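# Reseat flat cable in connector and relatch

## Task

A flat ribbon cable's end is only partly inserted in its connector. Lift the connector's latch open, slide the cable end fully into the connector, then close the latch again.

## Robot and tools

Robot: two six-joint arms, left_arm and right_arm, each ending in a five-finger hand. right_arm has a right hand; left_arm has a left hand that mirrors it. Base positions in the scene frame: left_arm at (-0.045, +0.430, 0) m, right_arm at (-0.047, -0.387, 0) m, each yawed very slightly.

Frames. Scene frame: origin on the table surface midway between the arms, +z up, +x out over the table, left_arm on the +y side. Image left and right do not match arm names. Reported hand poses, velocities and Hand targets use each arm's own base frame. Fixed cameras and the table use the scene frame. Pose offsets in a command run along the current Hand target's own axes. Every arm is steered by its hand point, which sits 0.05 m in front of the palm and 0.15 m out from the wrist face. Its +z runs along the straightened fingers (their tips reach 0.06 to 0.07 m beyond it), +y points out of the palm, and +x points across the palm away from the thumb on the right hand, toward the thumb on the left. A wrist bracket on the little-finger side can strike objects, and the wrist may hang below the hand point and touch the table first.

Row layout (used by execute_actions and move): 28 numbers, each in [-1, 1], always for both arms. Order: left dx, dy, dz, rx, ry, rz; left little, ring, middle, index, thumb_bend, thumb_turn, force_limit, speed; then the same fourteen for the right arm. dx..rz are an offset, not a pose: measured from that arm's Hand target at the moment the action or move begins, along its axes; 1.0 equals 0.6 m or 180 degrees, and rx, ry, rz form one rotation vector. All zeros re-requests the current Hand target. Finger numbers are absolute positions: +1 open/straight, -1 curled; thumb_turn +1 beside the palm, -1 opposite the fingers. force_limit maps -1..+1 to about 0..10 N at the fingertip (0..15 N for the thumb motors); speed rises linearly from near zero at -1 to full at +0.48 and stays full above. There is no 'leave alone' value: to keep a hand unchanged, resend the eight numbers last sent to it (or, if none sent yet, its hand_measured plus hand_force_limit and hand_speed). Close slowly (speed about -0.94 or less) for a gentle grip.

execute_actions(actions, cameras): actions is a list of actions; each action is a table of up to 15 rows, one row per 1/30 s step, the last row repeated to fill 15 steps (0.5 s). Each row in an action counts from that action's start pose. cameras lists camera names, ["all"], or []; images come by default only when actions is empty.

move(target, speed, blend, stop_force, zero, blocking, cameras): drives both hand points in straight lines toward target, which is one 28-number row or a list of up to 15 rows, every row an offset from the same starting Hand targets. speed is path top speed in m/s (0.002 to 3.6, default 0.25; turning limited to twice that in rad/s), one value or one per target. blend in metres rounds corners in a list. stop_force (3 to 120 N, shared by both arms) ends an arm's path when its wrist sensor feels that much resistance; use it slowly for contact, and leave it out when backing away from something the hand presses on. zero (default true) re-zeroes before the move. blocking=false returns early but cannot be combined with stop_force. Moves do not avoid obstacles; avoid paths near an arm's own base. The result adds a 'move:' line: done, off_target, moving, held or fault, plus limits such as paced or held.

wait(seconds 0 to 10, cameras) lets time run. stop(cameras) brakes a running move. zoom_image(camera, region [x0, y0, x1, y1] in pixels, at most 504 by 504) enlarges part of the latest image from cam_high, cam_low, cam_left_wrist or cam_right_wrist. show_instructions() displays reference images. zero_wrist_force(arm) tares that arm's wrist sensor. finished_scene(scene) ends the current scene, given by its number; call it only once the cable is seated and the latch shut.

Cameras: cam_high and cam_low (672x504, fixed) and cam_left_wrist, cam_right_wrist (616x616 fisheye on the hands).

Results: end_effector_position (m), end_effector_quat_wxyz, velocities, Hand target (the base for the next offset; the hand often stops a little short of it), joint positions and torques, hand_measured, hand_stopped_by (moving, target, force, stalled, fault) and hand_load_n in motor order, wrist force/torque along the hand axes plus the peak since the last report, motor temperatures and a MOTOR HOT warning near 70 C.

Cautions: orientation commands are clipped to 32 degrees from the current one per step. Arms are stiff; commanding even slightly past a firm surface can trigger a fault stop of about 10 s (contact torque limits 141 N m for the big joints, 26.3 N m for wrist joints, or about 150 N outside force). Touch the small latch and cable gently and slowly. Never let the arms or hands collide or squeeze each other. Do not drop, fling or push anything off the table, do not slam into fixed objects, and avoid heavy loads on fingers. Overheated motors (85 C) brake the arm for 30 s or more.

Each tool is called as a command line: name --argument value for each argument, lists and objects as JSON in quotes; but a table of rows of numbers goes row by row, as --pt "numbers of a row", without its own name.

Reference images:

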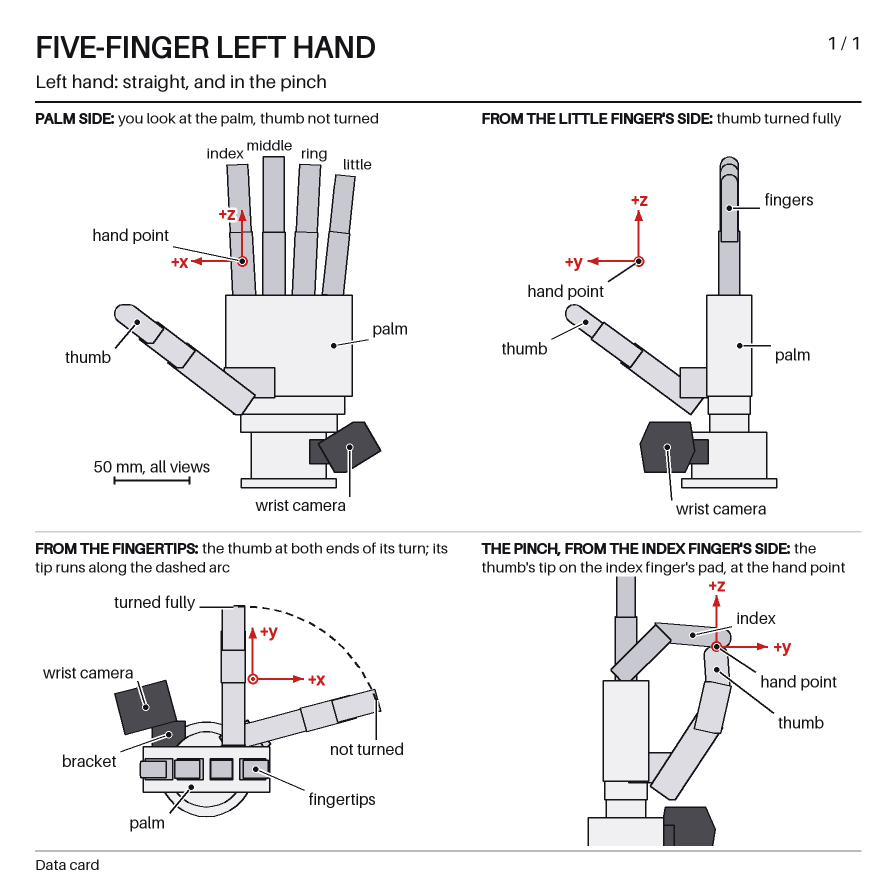

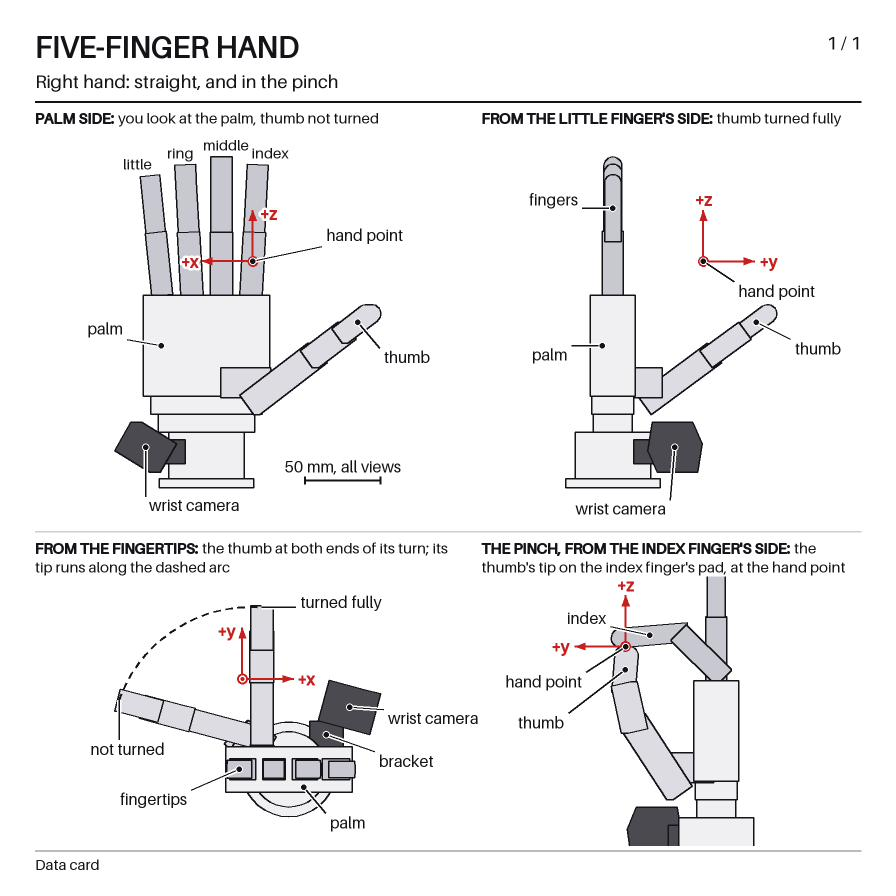

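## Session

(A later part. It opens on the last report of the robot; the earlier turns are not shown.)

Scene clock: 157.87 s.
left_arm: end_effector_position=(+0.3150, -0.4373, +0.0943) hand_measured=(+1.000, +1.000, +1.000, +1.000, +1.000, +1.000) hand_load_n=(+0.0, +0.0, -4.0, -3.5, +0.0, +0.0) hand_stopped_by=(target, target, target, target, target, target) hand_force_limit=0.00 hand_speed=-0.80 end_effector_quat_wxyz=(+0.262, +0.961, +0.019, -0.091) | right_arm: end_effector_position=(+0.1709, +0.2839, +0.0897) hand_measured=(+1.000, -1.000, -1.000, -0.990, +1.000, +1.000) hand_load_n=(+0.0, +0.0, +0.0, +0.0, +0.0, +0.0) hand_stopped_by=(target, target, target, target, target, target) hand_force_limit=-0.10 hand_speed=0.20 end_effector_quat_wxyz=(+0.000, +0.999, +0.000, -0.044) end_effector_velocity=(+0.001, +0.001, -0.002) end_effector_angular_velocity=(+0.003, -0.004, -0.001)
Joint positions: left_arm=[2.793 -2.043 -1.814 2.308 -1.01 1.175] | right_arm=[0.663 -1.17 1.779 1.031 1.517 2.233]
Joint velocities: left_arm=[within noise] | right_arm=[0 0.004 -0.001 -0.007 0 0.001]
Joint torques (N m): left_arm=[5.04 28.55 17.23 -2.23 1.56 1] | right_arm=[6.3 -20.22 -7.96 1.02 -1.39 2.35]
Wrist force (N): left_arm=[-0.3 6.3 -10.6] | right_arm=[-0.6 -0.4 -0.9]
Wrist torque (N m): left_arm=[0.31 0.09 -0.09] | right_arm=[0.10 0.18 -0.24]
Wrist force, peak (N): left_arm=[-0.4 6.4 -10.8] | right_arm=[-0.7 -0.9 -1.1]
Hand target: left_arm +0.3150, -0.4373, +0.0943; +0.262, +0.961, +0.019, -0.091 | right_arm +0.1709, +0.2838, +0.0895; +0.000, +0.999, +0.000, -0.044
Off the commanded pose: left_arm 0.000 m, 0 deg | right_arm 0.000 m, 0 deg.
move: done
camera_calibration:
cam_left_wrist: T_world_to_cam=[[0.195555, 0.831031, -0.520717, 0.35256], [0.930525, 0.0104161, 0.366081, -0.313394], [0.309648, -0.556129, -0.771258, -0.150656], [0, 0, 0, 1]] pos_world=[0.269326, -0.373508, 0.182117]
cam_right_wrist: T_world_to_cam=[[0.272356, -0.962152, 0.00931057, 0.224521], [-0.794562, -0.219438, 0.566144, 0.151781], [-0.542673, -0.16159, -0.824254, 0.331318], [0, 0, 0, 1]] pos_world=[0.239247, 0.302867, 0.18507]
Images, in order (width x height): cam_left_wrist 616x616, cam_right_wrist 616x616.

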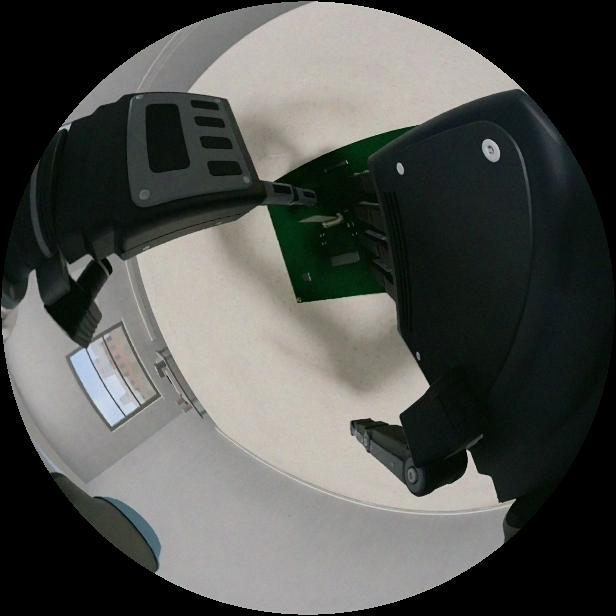

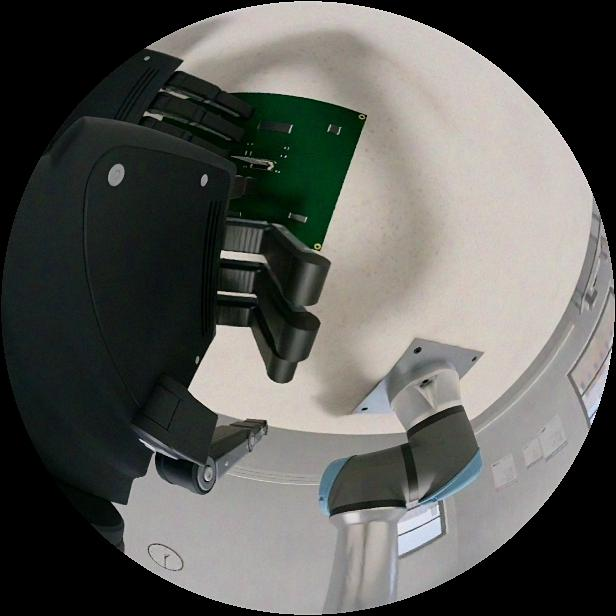

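move --target '[0,0,0,0,0,0,1,1,1,1,1,1,0,-0.8,0.00187,0,0.0214,0,0,0,1,-1,-1,-0.99,1,1,-0.1,0.2]' --speed 0.03

move --target '[0,0,0,0,0,0,1,1,1,1,1,1,0,-0.8,0.02225,0,-0.00195,0,0,0,1,-1,-1,-0.99,1,1,-0.1,0.2]' --speed 0.005 --stop_force 3 --cameras '["cam_right_wrist"]'

zoom_image --camera "cam_right_wrist" --region '[225, 140, 295, 200]'

Scene clock: 183.13 s.
left_arm: end_effector_position=(+0.3150, -0.4373, +0.0943) hand_measured=(+1.000, +1.000, +1.000, +1.000, +1.000, +1.000) hand_load_n=(+0.0, +0.0, -4.5, -3.5, +0.0, +0.0) hand_stopped_by=(target, target, target, target, target, target) hand_force_limit=0.00 hand_speed=-0.80 end_effector_quat_wxyz=(+0.262, +0.961, +0.019, -0.091) | right_arm: end_effector_position=(+0.1708, +0.2837, +0.0765) hand_measured=(+1.000, -1.000, -1.000, -0.990, +1.000, +1.000) hand_load_n=(+0.0, +0.0, +0.0, +0.0, +0.0, +0.0) hand_stopped_by=(target, target, target, target, target, target) hand_force_limit=-0.10 hand_speed=0.20 end_effector_quat_wxyz=(+0.000, +0.999, +0.000, -0.044) end_effector_velocity=(-0.001, -0.001, +0.002) end_effector_angular_velocity=(-0.002, +0.002, +0.000)
Joint positions: left_arm=[2.793 -2.043 -1.814 2.308 -1.01 1.175] | right_arm=[0.663 -1.151 1.792 0.999 1.517 2.233]
Joint velocities: left_arm=[within noise] | right_arm=[0 -0.002 0 0.006 0 0]
Joint torques (N m): left_arm=[4.97 25.8 17.51 -2.26 1.44 1.01] | right_arm=[-5.77 -45.8 -20.35 4.36 -0.06 -1.67]
Wrist force (N): left_arm=[-0.1 6.5 -10.8] | right_arm=[-0.3 -0.7 -0.9]
Wrist torque (N m): left_arm=[0.36 0.06 -0.09] | right_arm=[0.03 0.13 -0.21]
Wrist force, peak (N): left_arm=[-0.1 6.5 -10.8] | right_arm=[-0.5 -0.8 -1.2]
Hand target: left_arm +0.3150, -0.4373, +0.0943; +0.262, +0.961, +0.019, -0.091 | right_arm +0.1708, +0.2838, +0.0767; +0.000, +0.999, +0.000, -0.044
Off the commanded pose: left_arm 0.000 m, 0 deg | right_arm 0.000 m, 0 deg.
move: done

Scene clock: 186.40 s.
left_arm: end_effector_position=(+0.3150, -0.4373, +0.0943) hand_measured=(+1.000, +1.000, +1.000, +1.000, +1.000, +1.000) hand_load_n=(+0.0, +0.0, -4.5, -3.5, +0.0, +0.0) hand_stopped_by=(target, target, target, target, target, target) hand_force_limit=0.00 hand_speed=-0.80 end_effector_quat_wxyz=(+0.262, +0.961, +0.019, -0.091) | right_arm: end_effector_position=(+0.1821, +0.2838, +0.0767) hand_measured=(+1.000, -1.000, -1.000, -0.990, +1.000, +1.000) hand_load_n=(+0.0, +0.0, +0.0, +0.0, +0.0, +0.0) hand_stopped_by=(target, target, target, target, target, target) hand_force_limit=-0.10 hand_speed=0.20 end_effector_quat_wxyz=(+0.000, +0.999, +0.000, -0.044)
Joint positions: left_arm=[2.793 -2.043 -1.814 2.308 -1.01 1.175] | right_arm=[0.646 -1.139 1.772 1.007 1.518 2.215]
Joint torques (N m): left_arm=[5.03 23.13 16.47 -2.2 1.54 1.04] | right_arm=[7.56 -47.44 -6.44 0.12 0.6 3.41]
Wrist force (N): left_arm=[-0.3 6.3 -10.5] | right_arm=[-4.9 -1.5 -0.8]
Wrist torque (N m): left_arm=[0.33 0.09 -0.09] | right_arm=[0.11 -0.11 -0.36]
Wrist force, peak (N): left_arm=[-0.4 6.3 -10.9] | right_arm=[-5.6 -1.4 -1.0]
Hand target: left_arm +0.3150, -0.4373, +0.0943; +0.262, +0.961, +0.019, -0.091 | right_arm +0.1821, +0.2838, +0.0767; +0.000, +0.999, +0.000, -0.044 (not the last commanded pose)
Off the commanded pose: left_arm 0.000 m, 0 deg | right_arm 0.002 m, 0 deg.
move: contact (right_arm)
camera_calibration:
cam_right_wrist: T_world_to_cam=[[0.272322, -0.962159, 0.00950266, 0.221474], [-0.794427, -0.219254, 0.566405, 0.167941], [-0.542888, -0.161793, -0.824073, 0.326666], [0, 0, 0, 1]] pos_world=[0.250448, 0.302768, 0.171969]
Images, in order (width x height): cam_right_wrist 616x616.

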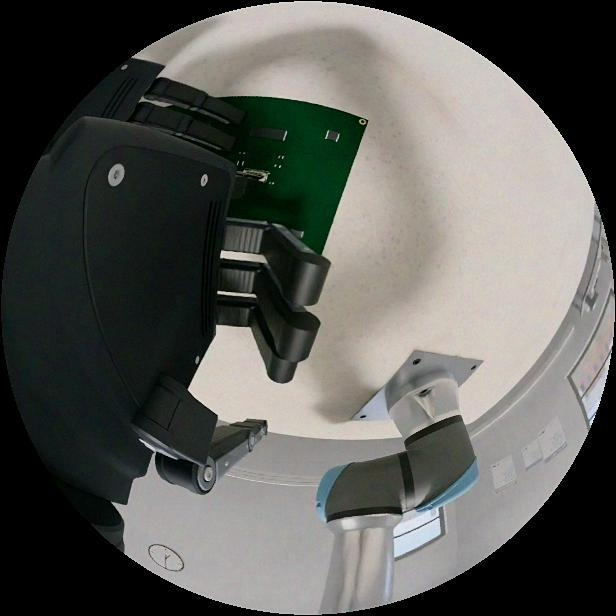

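Scaled by 7.200 from the camera's 616x616 image, which has a finer 880x880 frame.

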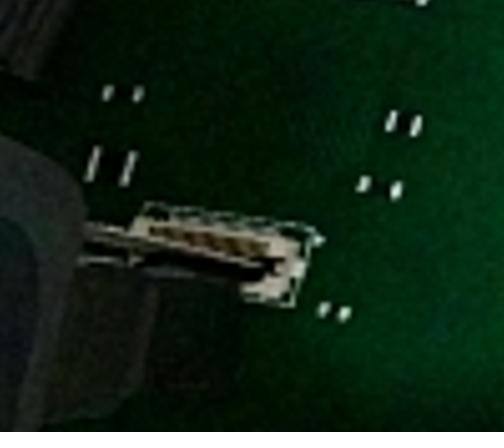

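move --pt "0 0 0 0 0 0 1 1 1 1 1 1 0 -0.8 -0.0133 0 0.00116 0 0 0 1 -1 -1 -0.99 1 1 -0.1 0.2" --pt "0 0 0 0 0 0 1 1 1 1 1 1 0 -0.8 -0.018 0 -0.0254 0 0 0 1 -1 -1 -0.99 1 1 -0.1 0.2" --speed 0.03 --cameras '["cam_left_wrist","cam_right_wrist"]'

zoom_image --camera "cam_right_wrist" --region '[225, 140, 295, 200]'

zoom_image --camera "cam_left_wrist" --region '[300, 180, 360, 240]'

Scene clock: 193.67 s.
left_arm: end_effector_position=(+0.3150, -0.4373, +0.0943) hand_measured=(+1.000, +1.000, +1.000, +1.000, +1.000, +1.000) hand_load_n=(+0.0, +0.0, -4.0, -3.5, +0.0, +0.0) hand_stopped_by=(target, target, target, target, target, target) hand_force_limit=0.00 hand_speed=-0.80 end_effector_quat_wxyz=(+0.262, +0.961, +0.019, -0.091) | right_arm: end_effector_position=(+0.1727, +0.2839, +0.0930) hand_measured=(+1.000, -1.000, -1.000, -0.990, +1.000, +1.000) hand_load_n=(+0.0, +0.0, +0.0, +0.0, +0.0, +0.0) hand_stopped_by=(target, target, target, target, target, target) hand_force_limit=-0.10 hand_speed=0.20 end_effector_quat_wxyz=(+0.000, +0.999, +0.000, -0.044) end_effector_velocity=(+0.001, +0.000, -0.003) end_effector_angular_velocity=(+0.000, -0.001, +0.000)
Joint positions: left_arm=[2.793 -2.043 -1.814 2.308 -1.01 1.175] | right_arm=[0.661 -1.172 1.773 1.04 1.517 2.23]
Joint velocities: left_arm=[within noise] | right_arm=[0 0.004 0.002 -0.006 0.001 0]
Joint torques (N m): left_arm=[5.26 21.79 16.85 -2.31 1.52 0.83] | right_arm=[5.94 -18.81 -7.19 1.24 -1.34 2.32]
Wrist force (N): left_arm=[-0.2 6.3 -10.5] | right_arm=[-0.5 -0.6 -1.0]
Wrist torque (N m): left_arm=[0.33 0.09 -0.09] | right_arm=[0.08 0.17 -0.24]
Wrist force, peak (N): left_arm=[-0.2 6.4 -10.9] | right_arm=[-5.3 -1.5 -0.5]
Hand target: left_arm +0.3150, -0.4373, +0.0943; +0.262, +0.961, +0.019, -0.091 | right_arm +0.1727, +0.2838, +0.0928; +0.000, +0.999, +0.000, -0.044
Off the commanded pose: left_arm 0.000 m, 0 deg | right_arm 0.000 m, 0 deg.
move: done
camera_calibration:
cam_left_wrist: T_world_to_cam=[[0.195555, 0.831031, -0.520717, 0.35256], [0.930525, 0.0104161, 0.366081, -0.313394], [0.309648, -0.556129, -0.771258, -0.150656], [0, 0, 0, 1]] pos_world=[0.269326, -0.373508, 0.182117]
cam_right_wrist: T_world_to_cam=[[0.272355, -0.962152, 0.00931089, 0.224], [-0.794562, -0.219437, 0.566144, 0.151343], [-0.542673, -0.16159, -0.824254, 0.335015], [0, 0, 0, 1]] pos_world=[0.241047, 0.302867, 0.18837]
Images, in order (width x height): cam_left_wrist 616x616, cam_right_wrist 616x616.

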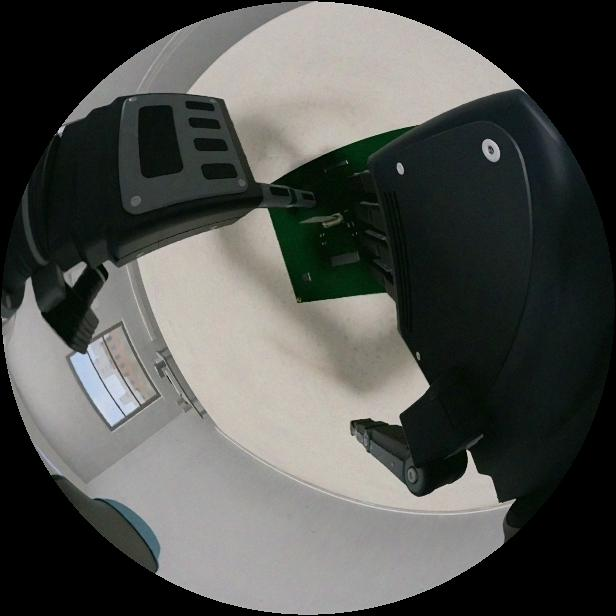

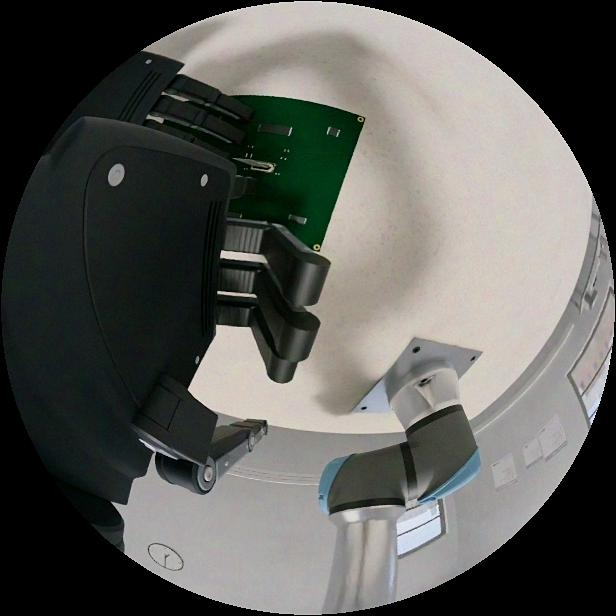

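Scaled by 7.200 from the camera's 616x616 image, which has a finer 880x880 frame.

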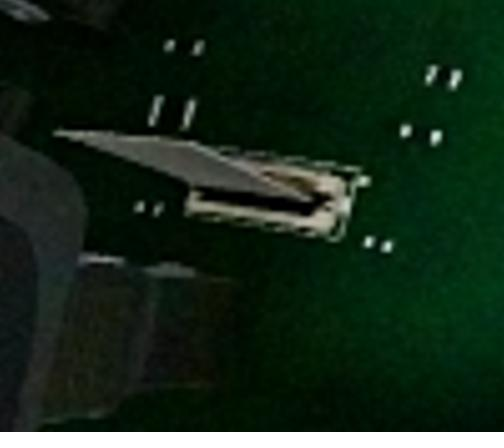

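Scaled by 8.400 from the camera's 616x616 image, which has a finer 880x880 frame.

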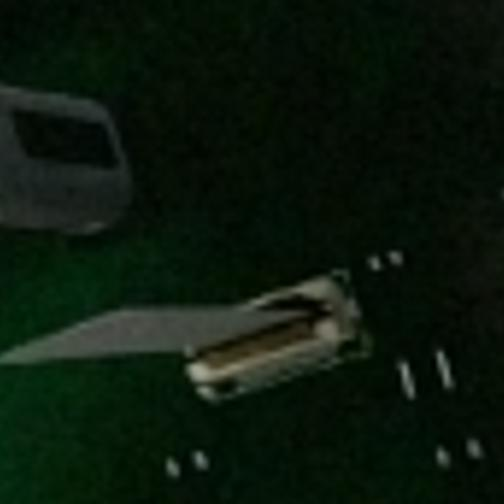

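move --pt "-0.0153 0.0413 -0.0698 0 0 0 1 1 1 1 1 1 0 -0.8 -0.0156 0 -0.1777 0 0 0 1 -1 -1 -0.99 1 1 -0.1 0.2" --pt "0.2503 0.066 -0.1135 0 0 0 1 1 1 1 1 1 0 -0.8 -0.0156 0 -0.1777 0 0 0 1 -1 -1 -0.99 1 1 -0.1 0.2" --speed '[0.08,0.2]'

move --target '[0,0,0,0,0,0,1,1,1,1,1,1,0,-0.8,0.1904,0.023,-0.0672,0,0,0,-1,-1,0.3,0.1,0.5,-1,-0.1,0.2]' --speed 0.2

move --target '[0,0,0,0,0,0,1,1,1,1,1,1,0,-0.8,0,0,0,0,0.4445,0,-1,-1,0.3,0.1,0.5,-1,-0.1,0.2]' --speed 0.4 --cameras '["cam_left_wrist","cam_right_wrist"]'

zoom_image --camera "cam_left_wrist" --region '[280, 75, 350, 135]'

Scene clock: 235.67 s.
left_arm: end_effector_position=(+0.4771, -0.4385, +0.1439) hand_measured=(+1.000, +1.000, +1.000, +1.000, +1.000, +1.000) hand_load_n=(+0.0, +0.0, +0.0, +0.0, +0.0, +0.0) hand_stopped_by=(target, target, target, target, target, target) hand_force_limit=0.00 hand_speed=-0.80 end_effector_quat_wxyz=(+0.262, +0.961, +0.019, -0.091) | right_arm: end_effector_position=(+0.1728, +0.2838, +0.1998) hand_measured=(+1.000, -1.000, -1.000, -0.990, +1.000, +1.000) hand_load_n=(+0.0, +0.0, +0.0, +0.0, +0.0, +0.0) hand_stopped_by=(target, target, target, target, target, target) hand_force_limit=-0.10 hand_speed=0.20 end_effector_quat_wxyz=(+0.000, +0.999, +0.000, -0.044)
Joint positions: left_arm=[2.894 -2.27 -1.293 1.951 -1.011 1.295] | right_arm=[0.66 -1.287 1.628 1.3 1.517 2.23]
Joint torques (N m): left_arm=[-2.87 38.08 29.73 -3.63 -0.42 -2.3] | right_arm=[-4.33 -16.22 -10.53 3.98 0.49 -1.78]
Wrist force (N): left_arm=[-0.6 0.1 0.5] | right_arm=[-0.3 -0.4 -0.7]
Wrist torque (N m): left_arm=[0.06 0.11 0.04] | right_arm=[0.09 0.14 -0.23]
Wrist force, peak (N): left_arm=[-0.5 6.6 -10.8] | right_arm=[-0.3 0.0 -1.7]
Hand target: left_arm +0.4771, -0.4385, +0.1439; +0.262, +0.961, +0.019, -0.091 | right_arm +0.1728, +0.2838, +0.1998; +0.000, +0.999, +0.000, -0.044
Off the commanded pose: left_arm 0.000 m, 0 deg | right_arm 0.000 m, 0 deg.
move: done

Scene clock: 236.83 s.
left_arm: end_effector_position=(+0.4771, -0.4385, +0.1439) hand_measured=(+1.000, +1.000, +1.000, +1.000, +1.000, +1.000) hand_load_n=(+0.0, +0.0, +0.0, +0.0, +0.0, +0.0) hand_stopped_by=(target, target, target, target, target, target) hand_force_limit=0.00 hand_speed=-0.80 end_effector_quat_wxyz=(+0.262, +0.961, +0.019, -0.091) | right_arm: end_effector_position=(+0.2900, +0.2700, +0.2299) hand_measured=(-1.000, -1.000, +0.300, +0.100, +0.500, -1.000) hand_load_n=(+0.0, +0.5, +0.0, +0.0, +0.0, +0.0) hand_stopped_by=(target, target, target, target, target, target) hand_force_limit=-0.10 hand_speed=0.20 end_effector_quat_wxyz=(+0.000, +0.999, +0.000, -0.044)
Joint positions: left_arm=[2.894 -2.27 -1.293 1.951 -1.011 1.295] | right_arm=[0.483 -1.152 1.363 1.438 1.53 2.052]
Joint torques (N m): left_arm=[-7.95 37.8 29.55 -3.5 2.25 -2.38] | right_arm=[-9.46 -35.95 -25.93 3.99 -0.94 -0.93]
Wrist force (N): left_arm=[-0.7 0.2 0.2] | right_arm=[-0.3 -0.6 -0.7]
Wrist torque (N m): left_arm=[0.09 0.11 0.03] | right_arm=[0.04 0.12 -0.22]
Wrist force, peak (N): left_arm=[-1.1 0.1 0.2] | right_arm=[1.6 -0.2 -1.3]
Hand target: left_arm +0.4771, -0.4385, +0.1439; +0.262, +0.961, +0.019, -0.091 | right_arm +0.2901, +0.2700, +0.2299; +0.000, +0.999, +0.000, -0.044
Off the commanded pose: left_arm 0.000 m, 0 deg | right_arm 0.000 m, 0 deg.
move: done

Scene clock: 239.20 s.
left_arm: end_effector_position=(+0.4771, -0.4385, +0.1439) hand_measured=(+1.000, +1.000, +1.000, +1.000, +1.000, +1.000) hand_load_n=(+0.0, +0.0, +0.0, +0.0, +0.0, +0.0) hand_stopped_by=(target, target, target, target, target, target) hand_force_limit=0.00 hand_speed=-0.80 end_effector_quat_wxyz=(+0.262, +0.961, +0.019, -0.091) | right_arm: end_effector_position=(+0.2901, +0.2700, +0.2300) hand_measured=(-1.000, -1.000, +0.300, +0.100, +0.500, -1.000) hand_load_n=(+0.0, +0.0, +0.0, +0.0, +0.0, +0.0) hand_stopped_by=(target, target, target, target, target, target) hand_force_limit=-0.10 hand_speed=0.20 end_effector_quat_wxyz=(+0.000, +0.794, +0.000, +0.609) end_effector_velocity=(+0.000, +0.000, +0.000) end_effector_angular_velocity=(-0.003, +0.000, +0.002)
Joint positions: left_arm=[2.894 -2.27 -1.293 1.951 -1.011 1.295] | right_arm=[0.992 -1.572 2.03 -0.001 2.513 1.949]
Joint velocities: left_arm=[within noise] | right_arm=[0 0.001 0 -0.002 -0.001 -0.005]
Joint torques (N m): left_arm=[-7.31 37.25 28.93 -3.63 2.41 -1.95] | right_arm=[-5.43 -5.61 -12.81 -1.15 1.99 -2.46]
Wrist force (N): left_arm=[-1.0 0.2 0.2] | right_arm=[0.8 -0.9 -0.6]
Wrist torque (N m): left_arm=[0.09 0.15 0.01] | right_arm=[0.05 0.10 -0.15]
Wrist force, peak (N): left_arm=[-1.2 0.1 0.2] | right_arm=[-0.1 -0.9 -1.3]
Hand target: left_arm +0.4771, -0.4385, +0.1439; +0.262, +0.961, +0.019, -0.091 | right_arm +0.2901, +0.2700, +0.2299; +0.000, +0.794, +0.000, +0.608
Off the commanded pose: left_arm 0.000 m, 0 deg | right_arm 0.000 m, 0 deg.
move: done
camera_calibration:
cam_left_wrist: T_world_to_cam=[[0.195555, 0.831031, -0.520717, 0.347737], [0.930525, 0.0104161, 0.366081, -0.482413], [0.309648, -0.556129, -0.771258, -0.163186], [0, 0, 0, 1]] pos_world=[0.431426, -0.374708, 0.231817]
cam_right_wrist: T_world_to_cam=[[0.0375653, -0.962252, 0.269553, 0.185639], [-0.695575, -0.218849, -0.684311, 0.422742], [0.717471, -0.161788, -0.67754, 0.110143], [0, 0, 0, 1]] pos_world=[0.208051, 0.288968, 0.313873]
Images, in order (width x height): cam_left_wrist 616x616, cam_right_wrist 616x616.

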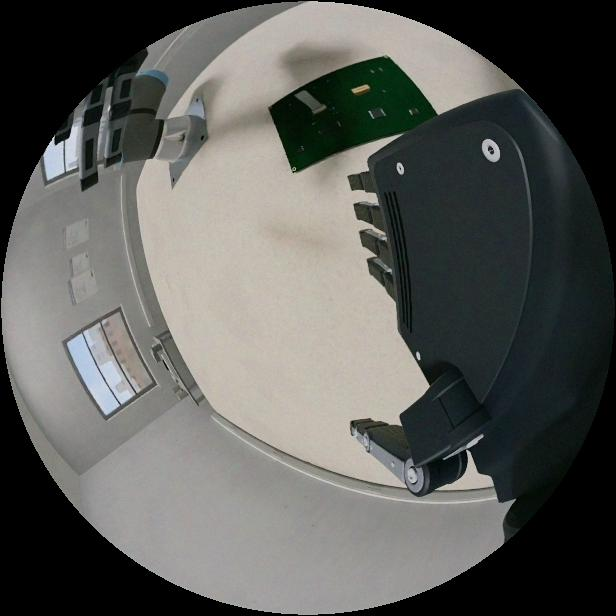

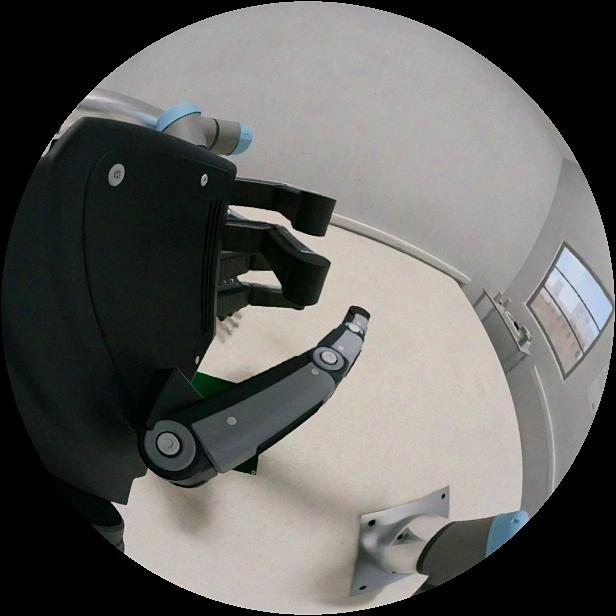

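Scaled by 7.200 from the camera's 616x616 image, which has a finer 880x880 frame.

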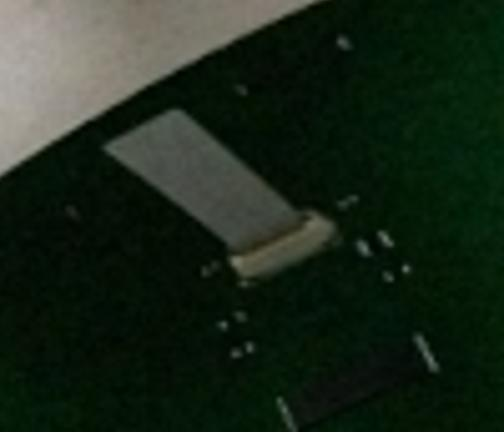

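move --target '[0,0,0,0,0,0,1,1,1,1,1,1,0,-0.8,-0.2075,-0.1225,-0.0015,0,0,0,-1,-1,0.3,0.1,0.5,-1,-0.1,0.2]' --speed 0.15 --cameras '["cam_left_wrist","cam_right_wrist"]'

zoom_image --camera "cam_right_wrist" --region '[200, 290, 360, 420]'

zoom_image --camera "cam_left_wrist" --region '[260, 50, 350, 130]'

Scene clock: 252.00 s.
left_arm: end_effector_position=(+0.4771, -0.4385, +0.1439) hand_measured=(+1.000, +1.000, +1.000, +1.000, +1.000, +1.000) hand_load_n=(+0.0, +0.0, +0.0, +0.0, -0.5, +0.0) hand_stopped_by=(target, target, target, target, target, target) hand_force_limit=0.00 hand_speed=-0.80 end_effector_quat_wxyz=(+0.262, +0.961, +0.019, -0.091) | right_arm: end_effector_position=(+0.2569, +0.3435, +0.1100) hand_measured=(-1.000, -1.000, +0.300, +0.100, +0.500, -1.000) hand_load_n=(+0.0, +0.0, +0.0, +0.0, +0.0, +0.5) hand_stopped_by=(target, target, target, target, target, target) hand_force_limit=-0.10 hand_speed=0.20 end_effector_quat_wxyz=(+0.000, +0.794, +0.000, +0.608)
Joint positions: left_arm=[2.894 -2.27 -1.293 1.951 -1.011 1.295] | right_arm=[1.177 -1.195 1.96 -0.153 2.672 2.13]
Joint torques (N m): left_arm=[-7.45 38.05 29.38 -3.56 2.3 -1.3] | right_arm=[-1.8 -16.21 -5.81 -0.53 0.82 -1.3]
Wrist force (N): left_arm=[-0.8 0.1 0.3] | right_arm=[0.8 -0.9 -0.5]
Wrist torque (N m): left_arm=[0.07 0.13 0.03] | right_arm=[0.05 0.07 0.03]
Wrist force, peak (N): left_arm=[-1.1 0.1 0.2] | right_arm=[1.8 -0.2 -0.7]
Hand target: left_arm +0.4771, -0.4385, +0.1439; +0.262, +0.961, +0.019, -0.091 | right_arm +0.2569, +0.3435, +0.1099; +0.000, +0.794, +0.000, +0.608
Off the commanded pose: left_arm 0.000 m, 0 deg | right_arm 0.000 m, 0 deg.
move: done
camera_calibration:
cam_left_wrist: T_world_to_cam=[[0.195555, 0.831031, -0.520717, 0.347737], [0.930525, 0.0104161, 0.366081, -0.482413], [0.309648, -0.556129, -0.771258, -0.163186], [0, 0, 0, 1]] pos_world=[0.431426, -0.374708, 0.231817]
cam_right_wrist: T_world_to_cam=[[0.0376794, -0.962115, 0.270028, 0.289793], [-0.6957, -0.219234, -0.68406, 0.333799], [0.717344, -0.162083, -0.677604, 0.0646189], [0, 0, 0, 1]] pos_world=[0.174951, 0.362468, 0.193872]
Images, in order (width x height): cam_left_wrist 616x616, cam_right_wrist 616x616.

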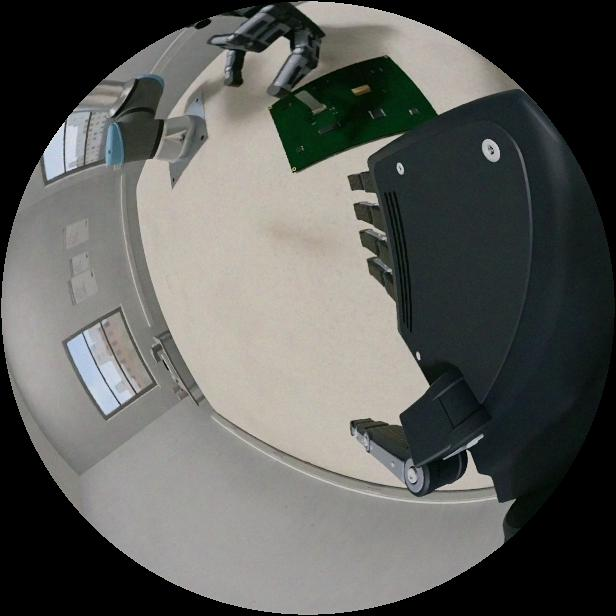

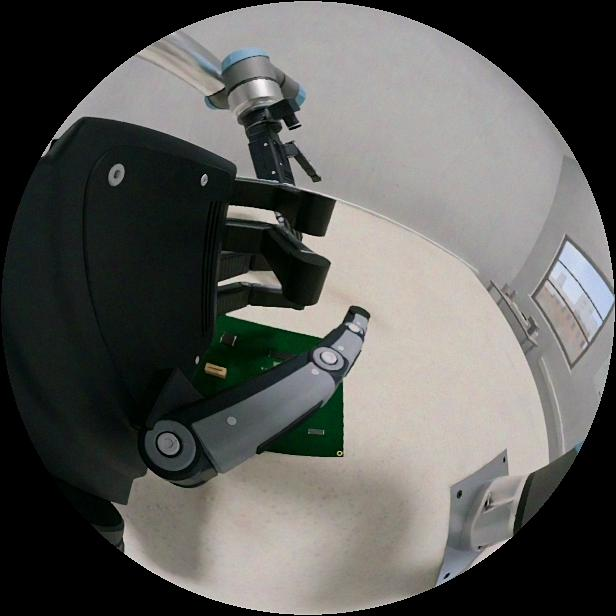

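Scaled by 3.150 from the camera's 616x616 image, which has a finer 880x880 frame.

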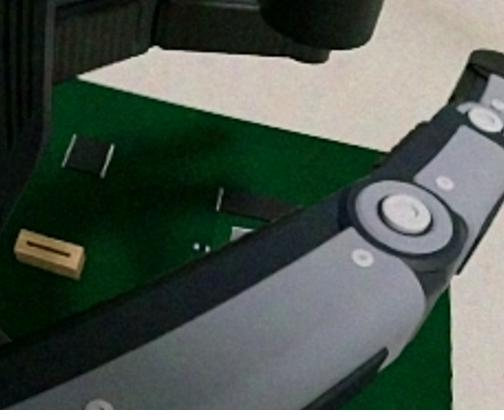

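Scaled by 5.600 from the camera's 616x616 image, which has a finer 880x880 frame.

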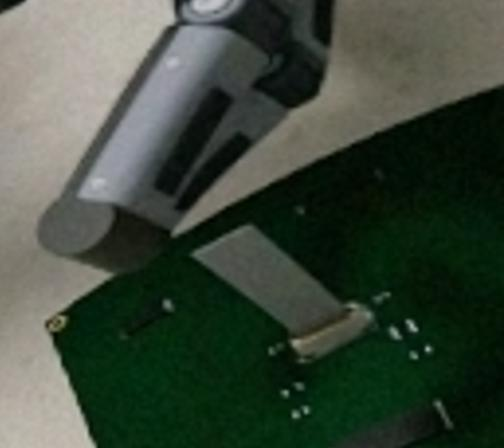

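move --target '[0,0,0,0,0,0,1,1,1,1,1,1,0,-0.8,-0.1087,0,0.0291,0,0,0,-1,-1,0.3,0.1,0.5,-1,-0.1,0.2]' --speed 0.05 --cameras '["cam_left_wrist","cam_right_wrist"]'

zoom_image --camera "cam_right_wrist" --region '[220, 260, 360, 380]'

zoom_image --camera "cam_left_wrist" --region '[270, 50, 360, 130]'

Scene clock: 258.07 s.
left_arm: end_effector_position=(+0.4771, -0.4385, +0.1439) hand_measured=(+1.000, +1.000, +1.000, +1.000, +1.000, +1.000) hand_load_n=(+0.0, +0.0, +0.0, +0.0, +0.0, +0.0) hand_stopped_by=(target, target, target, target, target, target) hand_force_limit=0.00 hand_speed=-0.80 end_effector_quat_wxyz=(+0.262, +0.961, +0.019, -0.091) | right_arm: end_effector_position=(+0.2568, +0.3434, +0.0423) hand_measured=(-1.000, -1.000, +0.300, +0.100, +0.500, -1.000) hand_load_n=(+0.0, +0.0, +0.0, +0.0, +0.0, +0.0) hand_stopped_by=(target, target, target, target, target, target) hand_force_limit=-0.10 hand_speed=0.20 end_effector_quat_wxyz=(+0.000, +0.794, +0.000, +0.608)
Joint positions: left_arm=[2.894 -2.27 -1.293 1.951 -1.011 1.295] | right_arm=[1.177 -1.065 2 -0.323 2.673 2.13]
Joint torques (N m): left_arm=[-7.49 37.66 29.22 -3.46 2.28 -0.75] | right_arm=[8.88 -45.71 -15.55 2.65 2.15 -2.57]
Wrist force (N): left_arm=[-0.9 0.2 0.3] | right_arm=[0.6 -0.8 -0.6]
Wrist torque (N m): left_arm=[0.08 0.15 0.02] | right_arm=[0.06 0.10 -0.01]
Wrist force, peak (N): left_arm=[-1.2 0.2 0.1] | right_arm=[1.1 -0.9 -0.8]
Hand target: left_arm +0.4771, -0.4385, +0.1439; +0.262, +0.961, +0.019, -0.091 | right_arm +0.2569, +0.3435, +0.0424; +0.000, +0.794, +0.000, +0.608
Off the commanded pose: left_arm 0.000 m, 0 deg | right_arm 0.000 m, 0 deg.
move: done
camera_calibration:
cam_left_wrist: T_world_to_cam=[[0.195555, 0.831031, -0.520717, 0.347737], [0.930525, 0.0104161, 0.366081, -0.482413], [0.309648, -0.556129, -0.771258, -0.163186], [0, 0, 0, 1]] pos_world=[0.431426, -0.374708, 0.231817]
cam_right_wrist: T_world_to_cam=[[0.0376663, -0.962094, 0.270106, 0.308063], [-0.695812, -0.219256, -0.683939, 0.287431], [0.717236, -0.162182, -0.677695, 0.0188828], [0, 0, 0, 1]] pos_world=[0.174851, 0.362468, 0.126172]
Images, in order (width x height): cam_left_wrist 616x616, cam_right_wrist 616x616.

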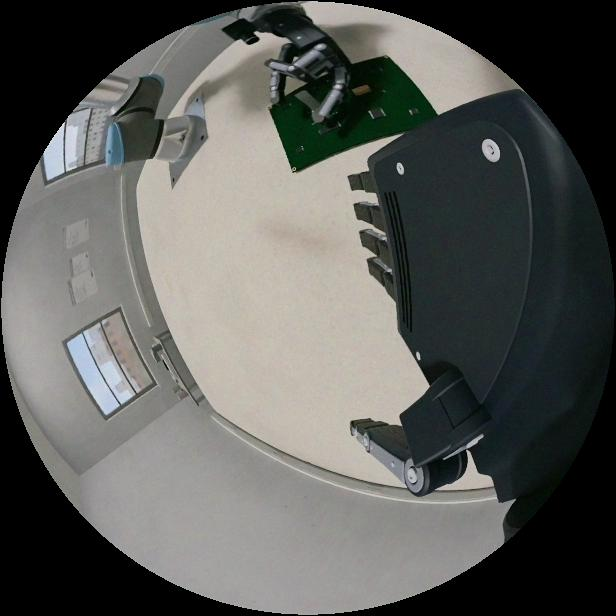

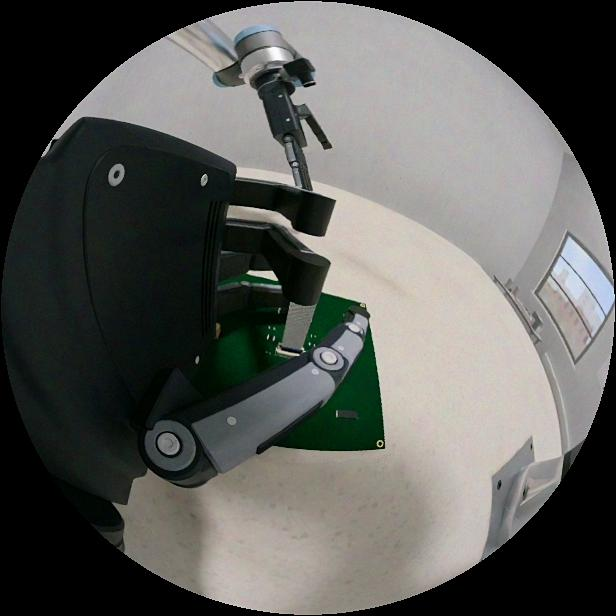

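Scaled by 3.600 from the camera's 616x616 image, which has a finer 880x880 frame.

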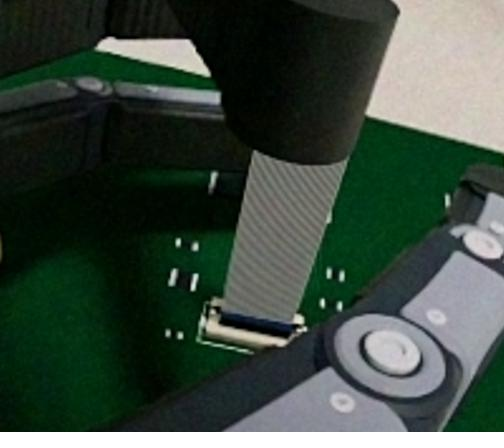

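Scaled by 5.600 from the camera's 616x616 image, which has a finer 880x880 frame.

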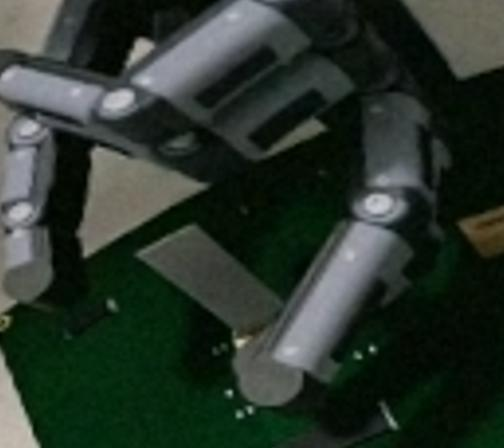

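zoom_image --camera "cam_right_wrist" --region '[270, 320, 315, 360]'

Scaled by 11.200 from the camera's 616x616 image, which has a finer 880x880 frame.

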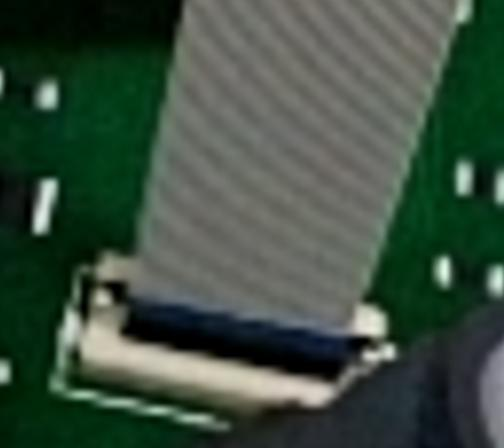

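move --target '[0,0,0,0,0,0,1,1,1,1,1,1,0,-0.8,0,0,0,0,0,0,-1,-1,0.3,0.1,0.5,-0.58,-0.1,-0.5]' --speed 0.05

move --target '[0,0,0,0,0,0,1,1,1,1,1,1,0,-0.8,0,0,0,0,0,0,-1,-1,0.3,0.1,0.0,-0.58,-0.1,-0.5]' --speed 0.05 --cameras '["cam_left_wrist","cam_right_wrist"]'

zoom_image --camera "cam_right_wrist" --region '[220, 260, 360, 380]'

zoom_image --camera "cam_left_wrist" --region '[270, 50, 360, 130]'

Scene clock: 268.47 s.
left_arm: end_effector_position=(+0.4771, -0.4385, +0.1439) hand_measured=(+1.000, +1.000, +1.000, +1.000, +1.000, +1.000) hand_load_n=(+0.0, +0.0, +0.0, +0.0, +0.0, +0.0) hand_stopped_by=(target, target, target, target, target, target) hand_force_limit=0.00 hand_speed=-0.80 end_effector_quat_wxyz=(+0.262, +0.961, +0.019, -0.091) | right_arm: end_effector_position=(+0.2569, +0.3435, +0.0424) hand_measured=(-1.000, -1.000, +0.300, +0.100, +0.500, -0.580) hand_load_n=(+0.0, +0.0, +0.0, +0.0, +0.0, +0.5) hand_stopped_by=(target, target, target, target, target, target) hand_force_limit=-0.10 hand_speed=-0.50 end_effector_quat_wxyz=(+0.000, +0.794, +0.000, +0.608)
Joint positions: left_arm=[2.894 -2.27 -1.293 1.951 -1.011 1.295] | right_arm=[1.177 -1.065 1.999 -0.323 2.673 2.13]
Joint torques (N m): left_arm=[-6.99 37.74 28.86 -3.34 2.15 -0.33] | right_arm=[3.4 -46.88 -19.56 -0.22 2.07 -2.55]
Wrist force (N): left_arm=[-1.0 0.1 0.2] | right_arm=[0.5 -0.9 -0.7]
Wrist torque (N m): left_arm=[0.07 0.16 0.02] | right_arm=[0.05 0.10 -0.01]
Wrist force, peak (N): left_arm=[-1.1 0.4 0.4] | right_arm=[0.4 -1.3 -0.6]
Hand target: left_arm +0.4771, -0.4385, +0.1439; +0.262, +0.961, +0.019, -0.091 | right_arm +0.2569, +0.3435, +0.0424; +0.000, +0.794, +0.000, +0.608
Off the commanded pose: left_arm 0.000 m, 0 deg | right_arm 0.000 m, 0 deg.
move: done

Scene clock: 269.43 s.
left_arm: end_effector_position=(+0.4771, -0.4385, +0.1439) hand_measured=(+1.000, +1.000, +1.000, +1.000, +1.000, +1.000) hand_load_n=(+0.0, +0.0, +0.0, +0.0, +0.0, +0.0) hand_stopped_by=(target, target, target, target, target, target) hand_force_limit=0.00 hand_speed=-0.80 end_effector_quat_wxyz=(+0.262, +0.961, +0.019, -0.091) | right_arm: end_effector_position=(+0.2569, +0.3435, +0.0424) hand_measured=(-1.000, -1.000, +0.300, +0.100, +0.000, -0.580) hand_load_n=(+0.0, +0.0, +0.0, +0.0, +0.0, +0.0) hand_stopped_by=(target, target, target, target, target, target) hand_force_limit=-0.10 hand_speed=-0.50 end_effector_quat_wxyz=(+0.000, +0.794, +0.000, +0.608)
Joint positions: left_arm=[2.894 -2.27 -1.293 1.951 -1.011 1.295] | right_arm=[1.177 -1.065 1.999 -0.323 2.673 2.13]
Joint torques (N m): left_arm=[-7.58 37.21 28.29 -3.45 2.18 -0.16] | right_arm=[3.16 -46.03 -20.4 0.79 1.74 -2.23]
Wrist force (N): left_arm=[-1.0 0.4 0.3] | right_arm=[0.5 -1.1 -0.2]
Wrist torque (N m): left_arm=[0.11 0.16 0.00] | right_arm=[-0.01 0.09 -0.02]
Wrist force, peak (N): left_arm=[-1.0 0.4 0.3] | right_arm=[0.4 -1.3 -0.7]
Hand target: left_arm +0.4771, -0.4385, +0.1439; +0.262, +0.961, +0.019, -0.091 | right_arm +0.2569, +0.3435, +0.0424; +0.000, +0.794, +0.000, +0.608
Off the commanded pose: left_arm 0.000 m, 0 deg | right_arm 0.000 m, 0 deg.
move: done
camera_calibration:
cam_left_wrist: T_world_to_cam=[[0.195555, 0.831031, -0.520717, 0.347737], [0.930525, 0.0104161, 0.366081, -0.482413], [0.309648, -0.556129, -0.771258, -0.163186], [0, 0, 0, 1]] pos_world=[0.431426, -0.374708, 0.231817]
cam_right_wrist: T_world_to_cam=[[0.0376974, -0.962109, 0.270046, 0.308043], [-0.695698, -0.21926, -0.684053, 0.287495], [0.717344, -0.162083, -0.677603, 0.0188845], [0, 0, 0, 1]] pos_world=[0.174851, 0.362468, 0.126272]
Images, in order (width x height): cam_left_wrist 616x616, cam_right_wrist 616x616.

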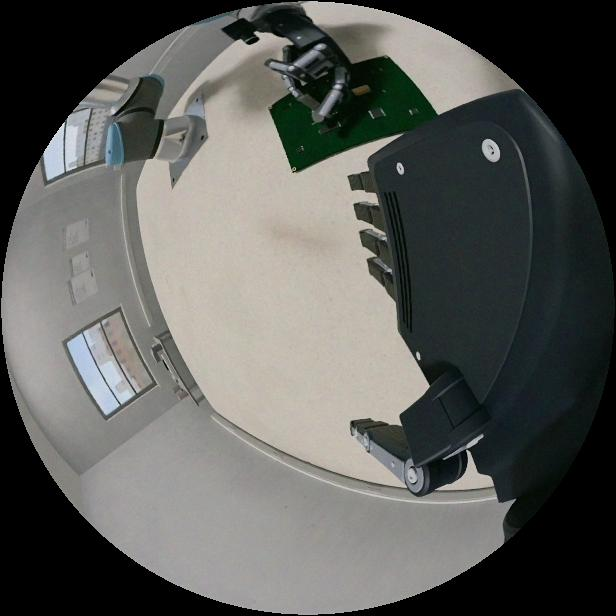

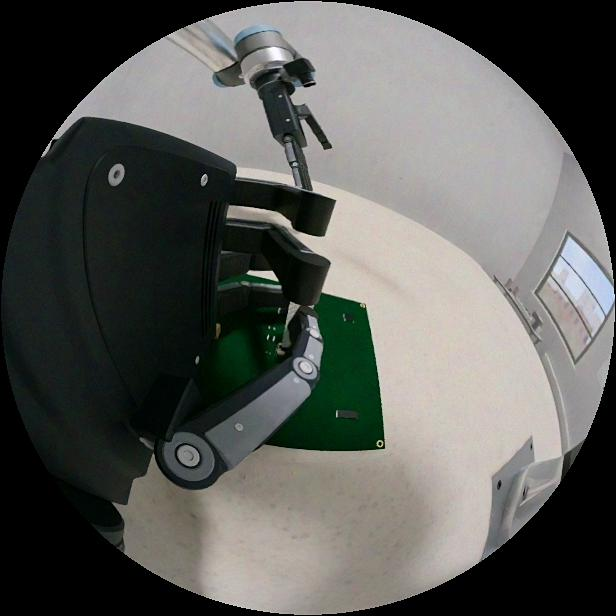

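Scaled by 3.600 from the camera's 616x616 image, which has a finer 880x880 frame.

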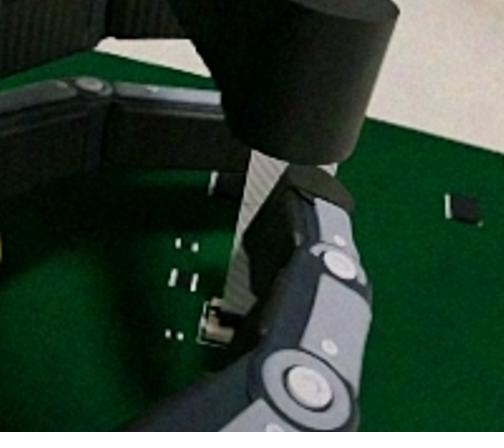

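Scaled by 5.600 from the camera's 616x616 image, which has a finer 880x880 frame.

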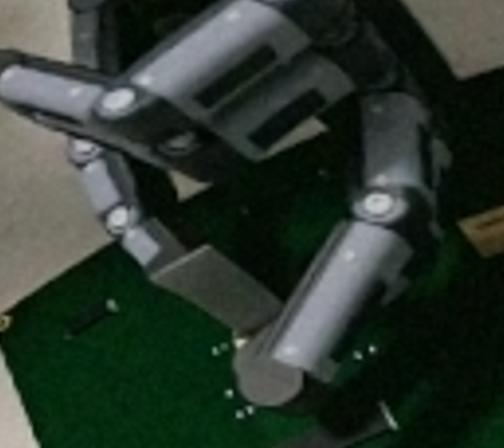

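move --target '[0,0,0,0,0,0,1,1,1,1,1,1,0,-0.8,0,0,0,0,0,0,-1,-1,0.3,-0.5,0.0,-0.58,-0.1,-0.94]' --speed 0.05 --cameras '["cam_left_wrist","cam_right_wrist"]'

zoom_image --camera "cam_right_wrist" --region '[220, 260, 360, 380]'

zoom_image --camera "cam_left_wrist" --region '[270, 50, 360, 130]'

Scene clock: 275.80 s.
left_arm: end_effector_position=(+0.4771, -0.4385, +0.1439) hand_measured=(+1.000, +1.000, +1.000, +1.000, +1.000, +1.000) hand_load_n=(+0.0, +0.0, -0.5, +0.0, +0.0, +0.0) hand_stopped_by=(target, target, target, target, target, target) hand_force_limit=0.00 hand_speed=-0.80 end_effector_quat_wxyz=(+0.262, +0.961, +0.019, -0.091) | right_arm: end_effector_position=(+0.2569, +0.3435, +0.0424) hand_measured=(-1.000, -1.000, +0.300, -0.220, +0.000, -0.580) hand_load_n=(+0.0, +0.0, +0.0, +7.0, +1.0, +0.0) hand_stopped_by=(target, target, target, force, target, target) hand_force_limit=-0.10 hand_speed=-0.94 end_effector_quat_wxyz=(+0.000, +0.794, +0.000, +0.608)
Joint positions: left_arm=[2.894 -2.27 -1.293 1.951 -1.011 1.295] | right_arm=[1.177 -1.065 1.999 -0.323 2.673 2.13]
Joint torques (N m): left_arm=[-7.49 38.5 28.95 -3.36 2.27 0.51] | right_arm=[-1.56 -44.98 -18.76 2.2 1.73 -0.49]
Wrist force (N): left_arm=[-0.8 0.2 0.1] | right_arm=[0.0 -1.1 -0.4]
Wrist torque (N m): left_arm=[0.09 0.13 0.03] | right_arm=[0.04 0.13 -0.02]
Wrist force, peak (N): left_arm=[-1.1 0.2 0.3] | right_arm=[0.6 -1.2 -0.6]
Hand target: left_arm +0.4771, -0.4385, +0.1439; +0.262, +0.961, +0.019, -0.091 | right_arm +0.2569, +0.3435, +0.0424; +0.000, +0.794, +0.000, +0.608
Off the commanded pose: left_arm 0.000 m, 0 deg | right_arm 0.000 m, 0 deg.
move: done
camera_calibration:
cam_left_wrist: T_world_to_cam=[[0.195555, 0.831031, -0.520717, 0.347737], [0.930525, 0.0104161, 0.366081, -0.482413], [0.309648, -0.556129, -0.771258, -0.163186], [0, 0, 0, 1]] pos_world=[0.431426, -0.374708, 0.231817]
cam_right_wrist: T_world_to_cam=[[0.0376974, -0.962109, 0.270046, 0.308043], [-0.695698, -0.21926, -0.684053, 0.287495], [0.717344, -0.162083, -0.677603, 0.0188845], [0, 0, 0, 1]] pos_world=[0.174851, 0.362468, 0.126272]
Images, in order (width x height): cam_left_wrist 616x616, cam_right_wrist 616x616.

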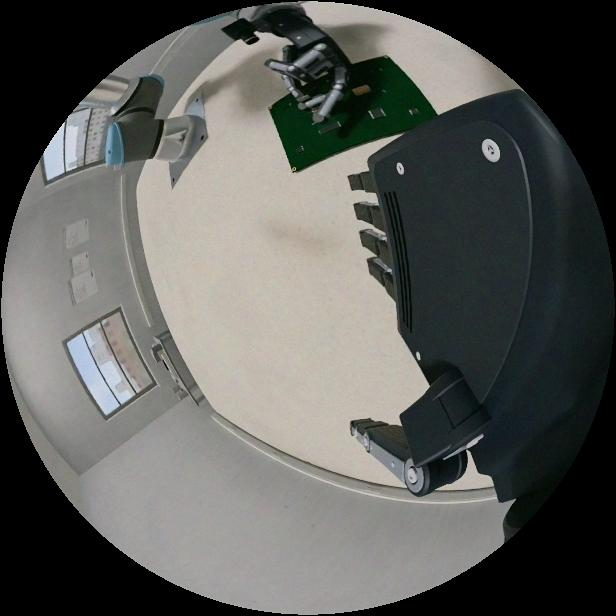

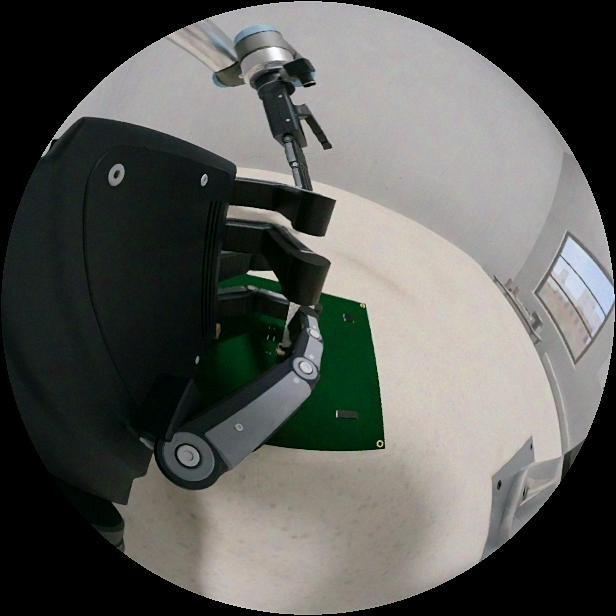

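Scaled by 3.600 from the camera's 616x616 image, which has a finer 880x880 frame.

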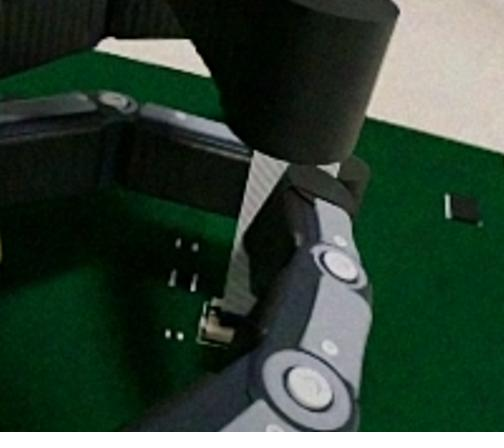

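Scaled by 5.600 from the camera's 616x616 image, which has a finer 880x880 frame.

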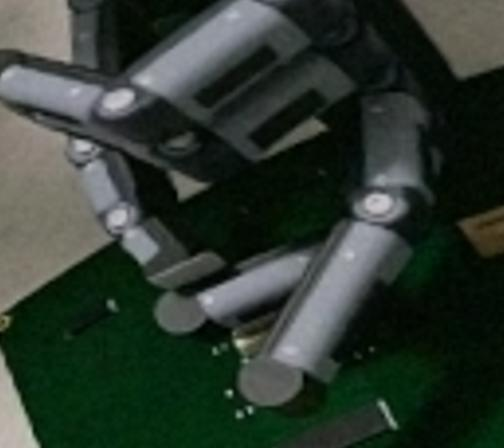

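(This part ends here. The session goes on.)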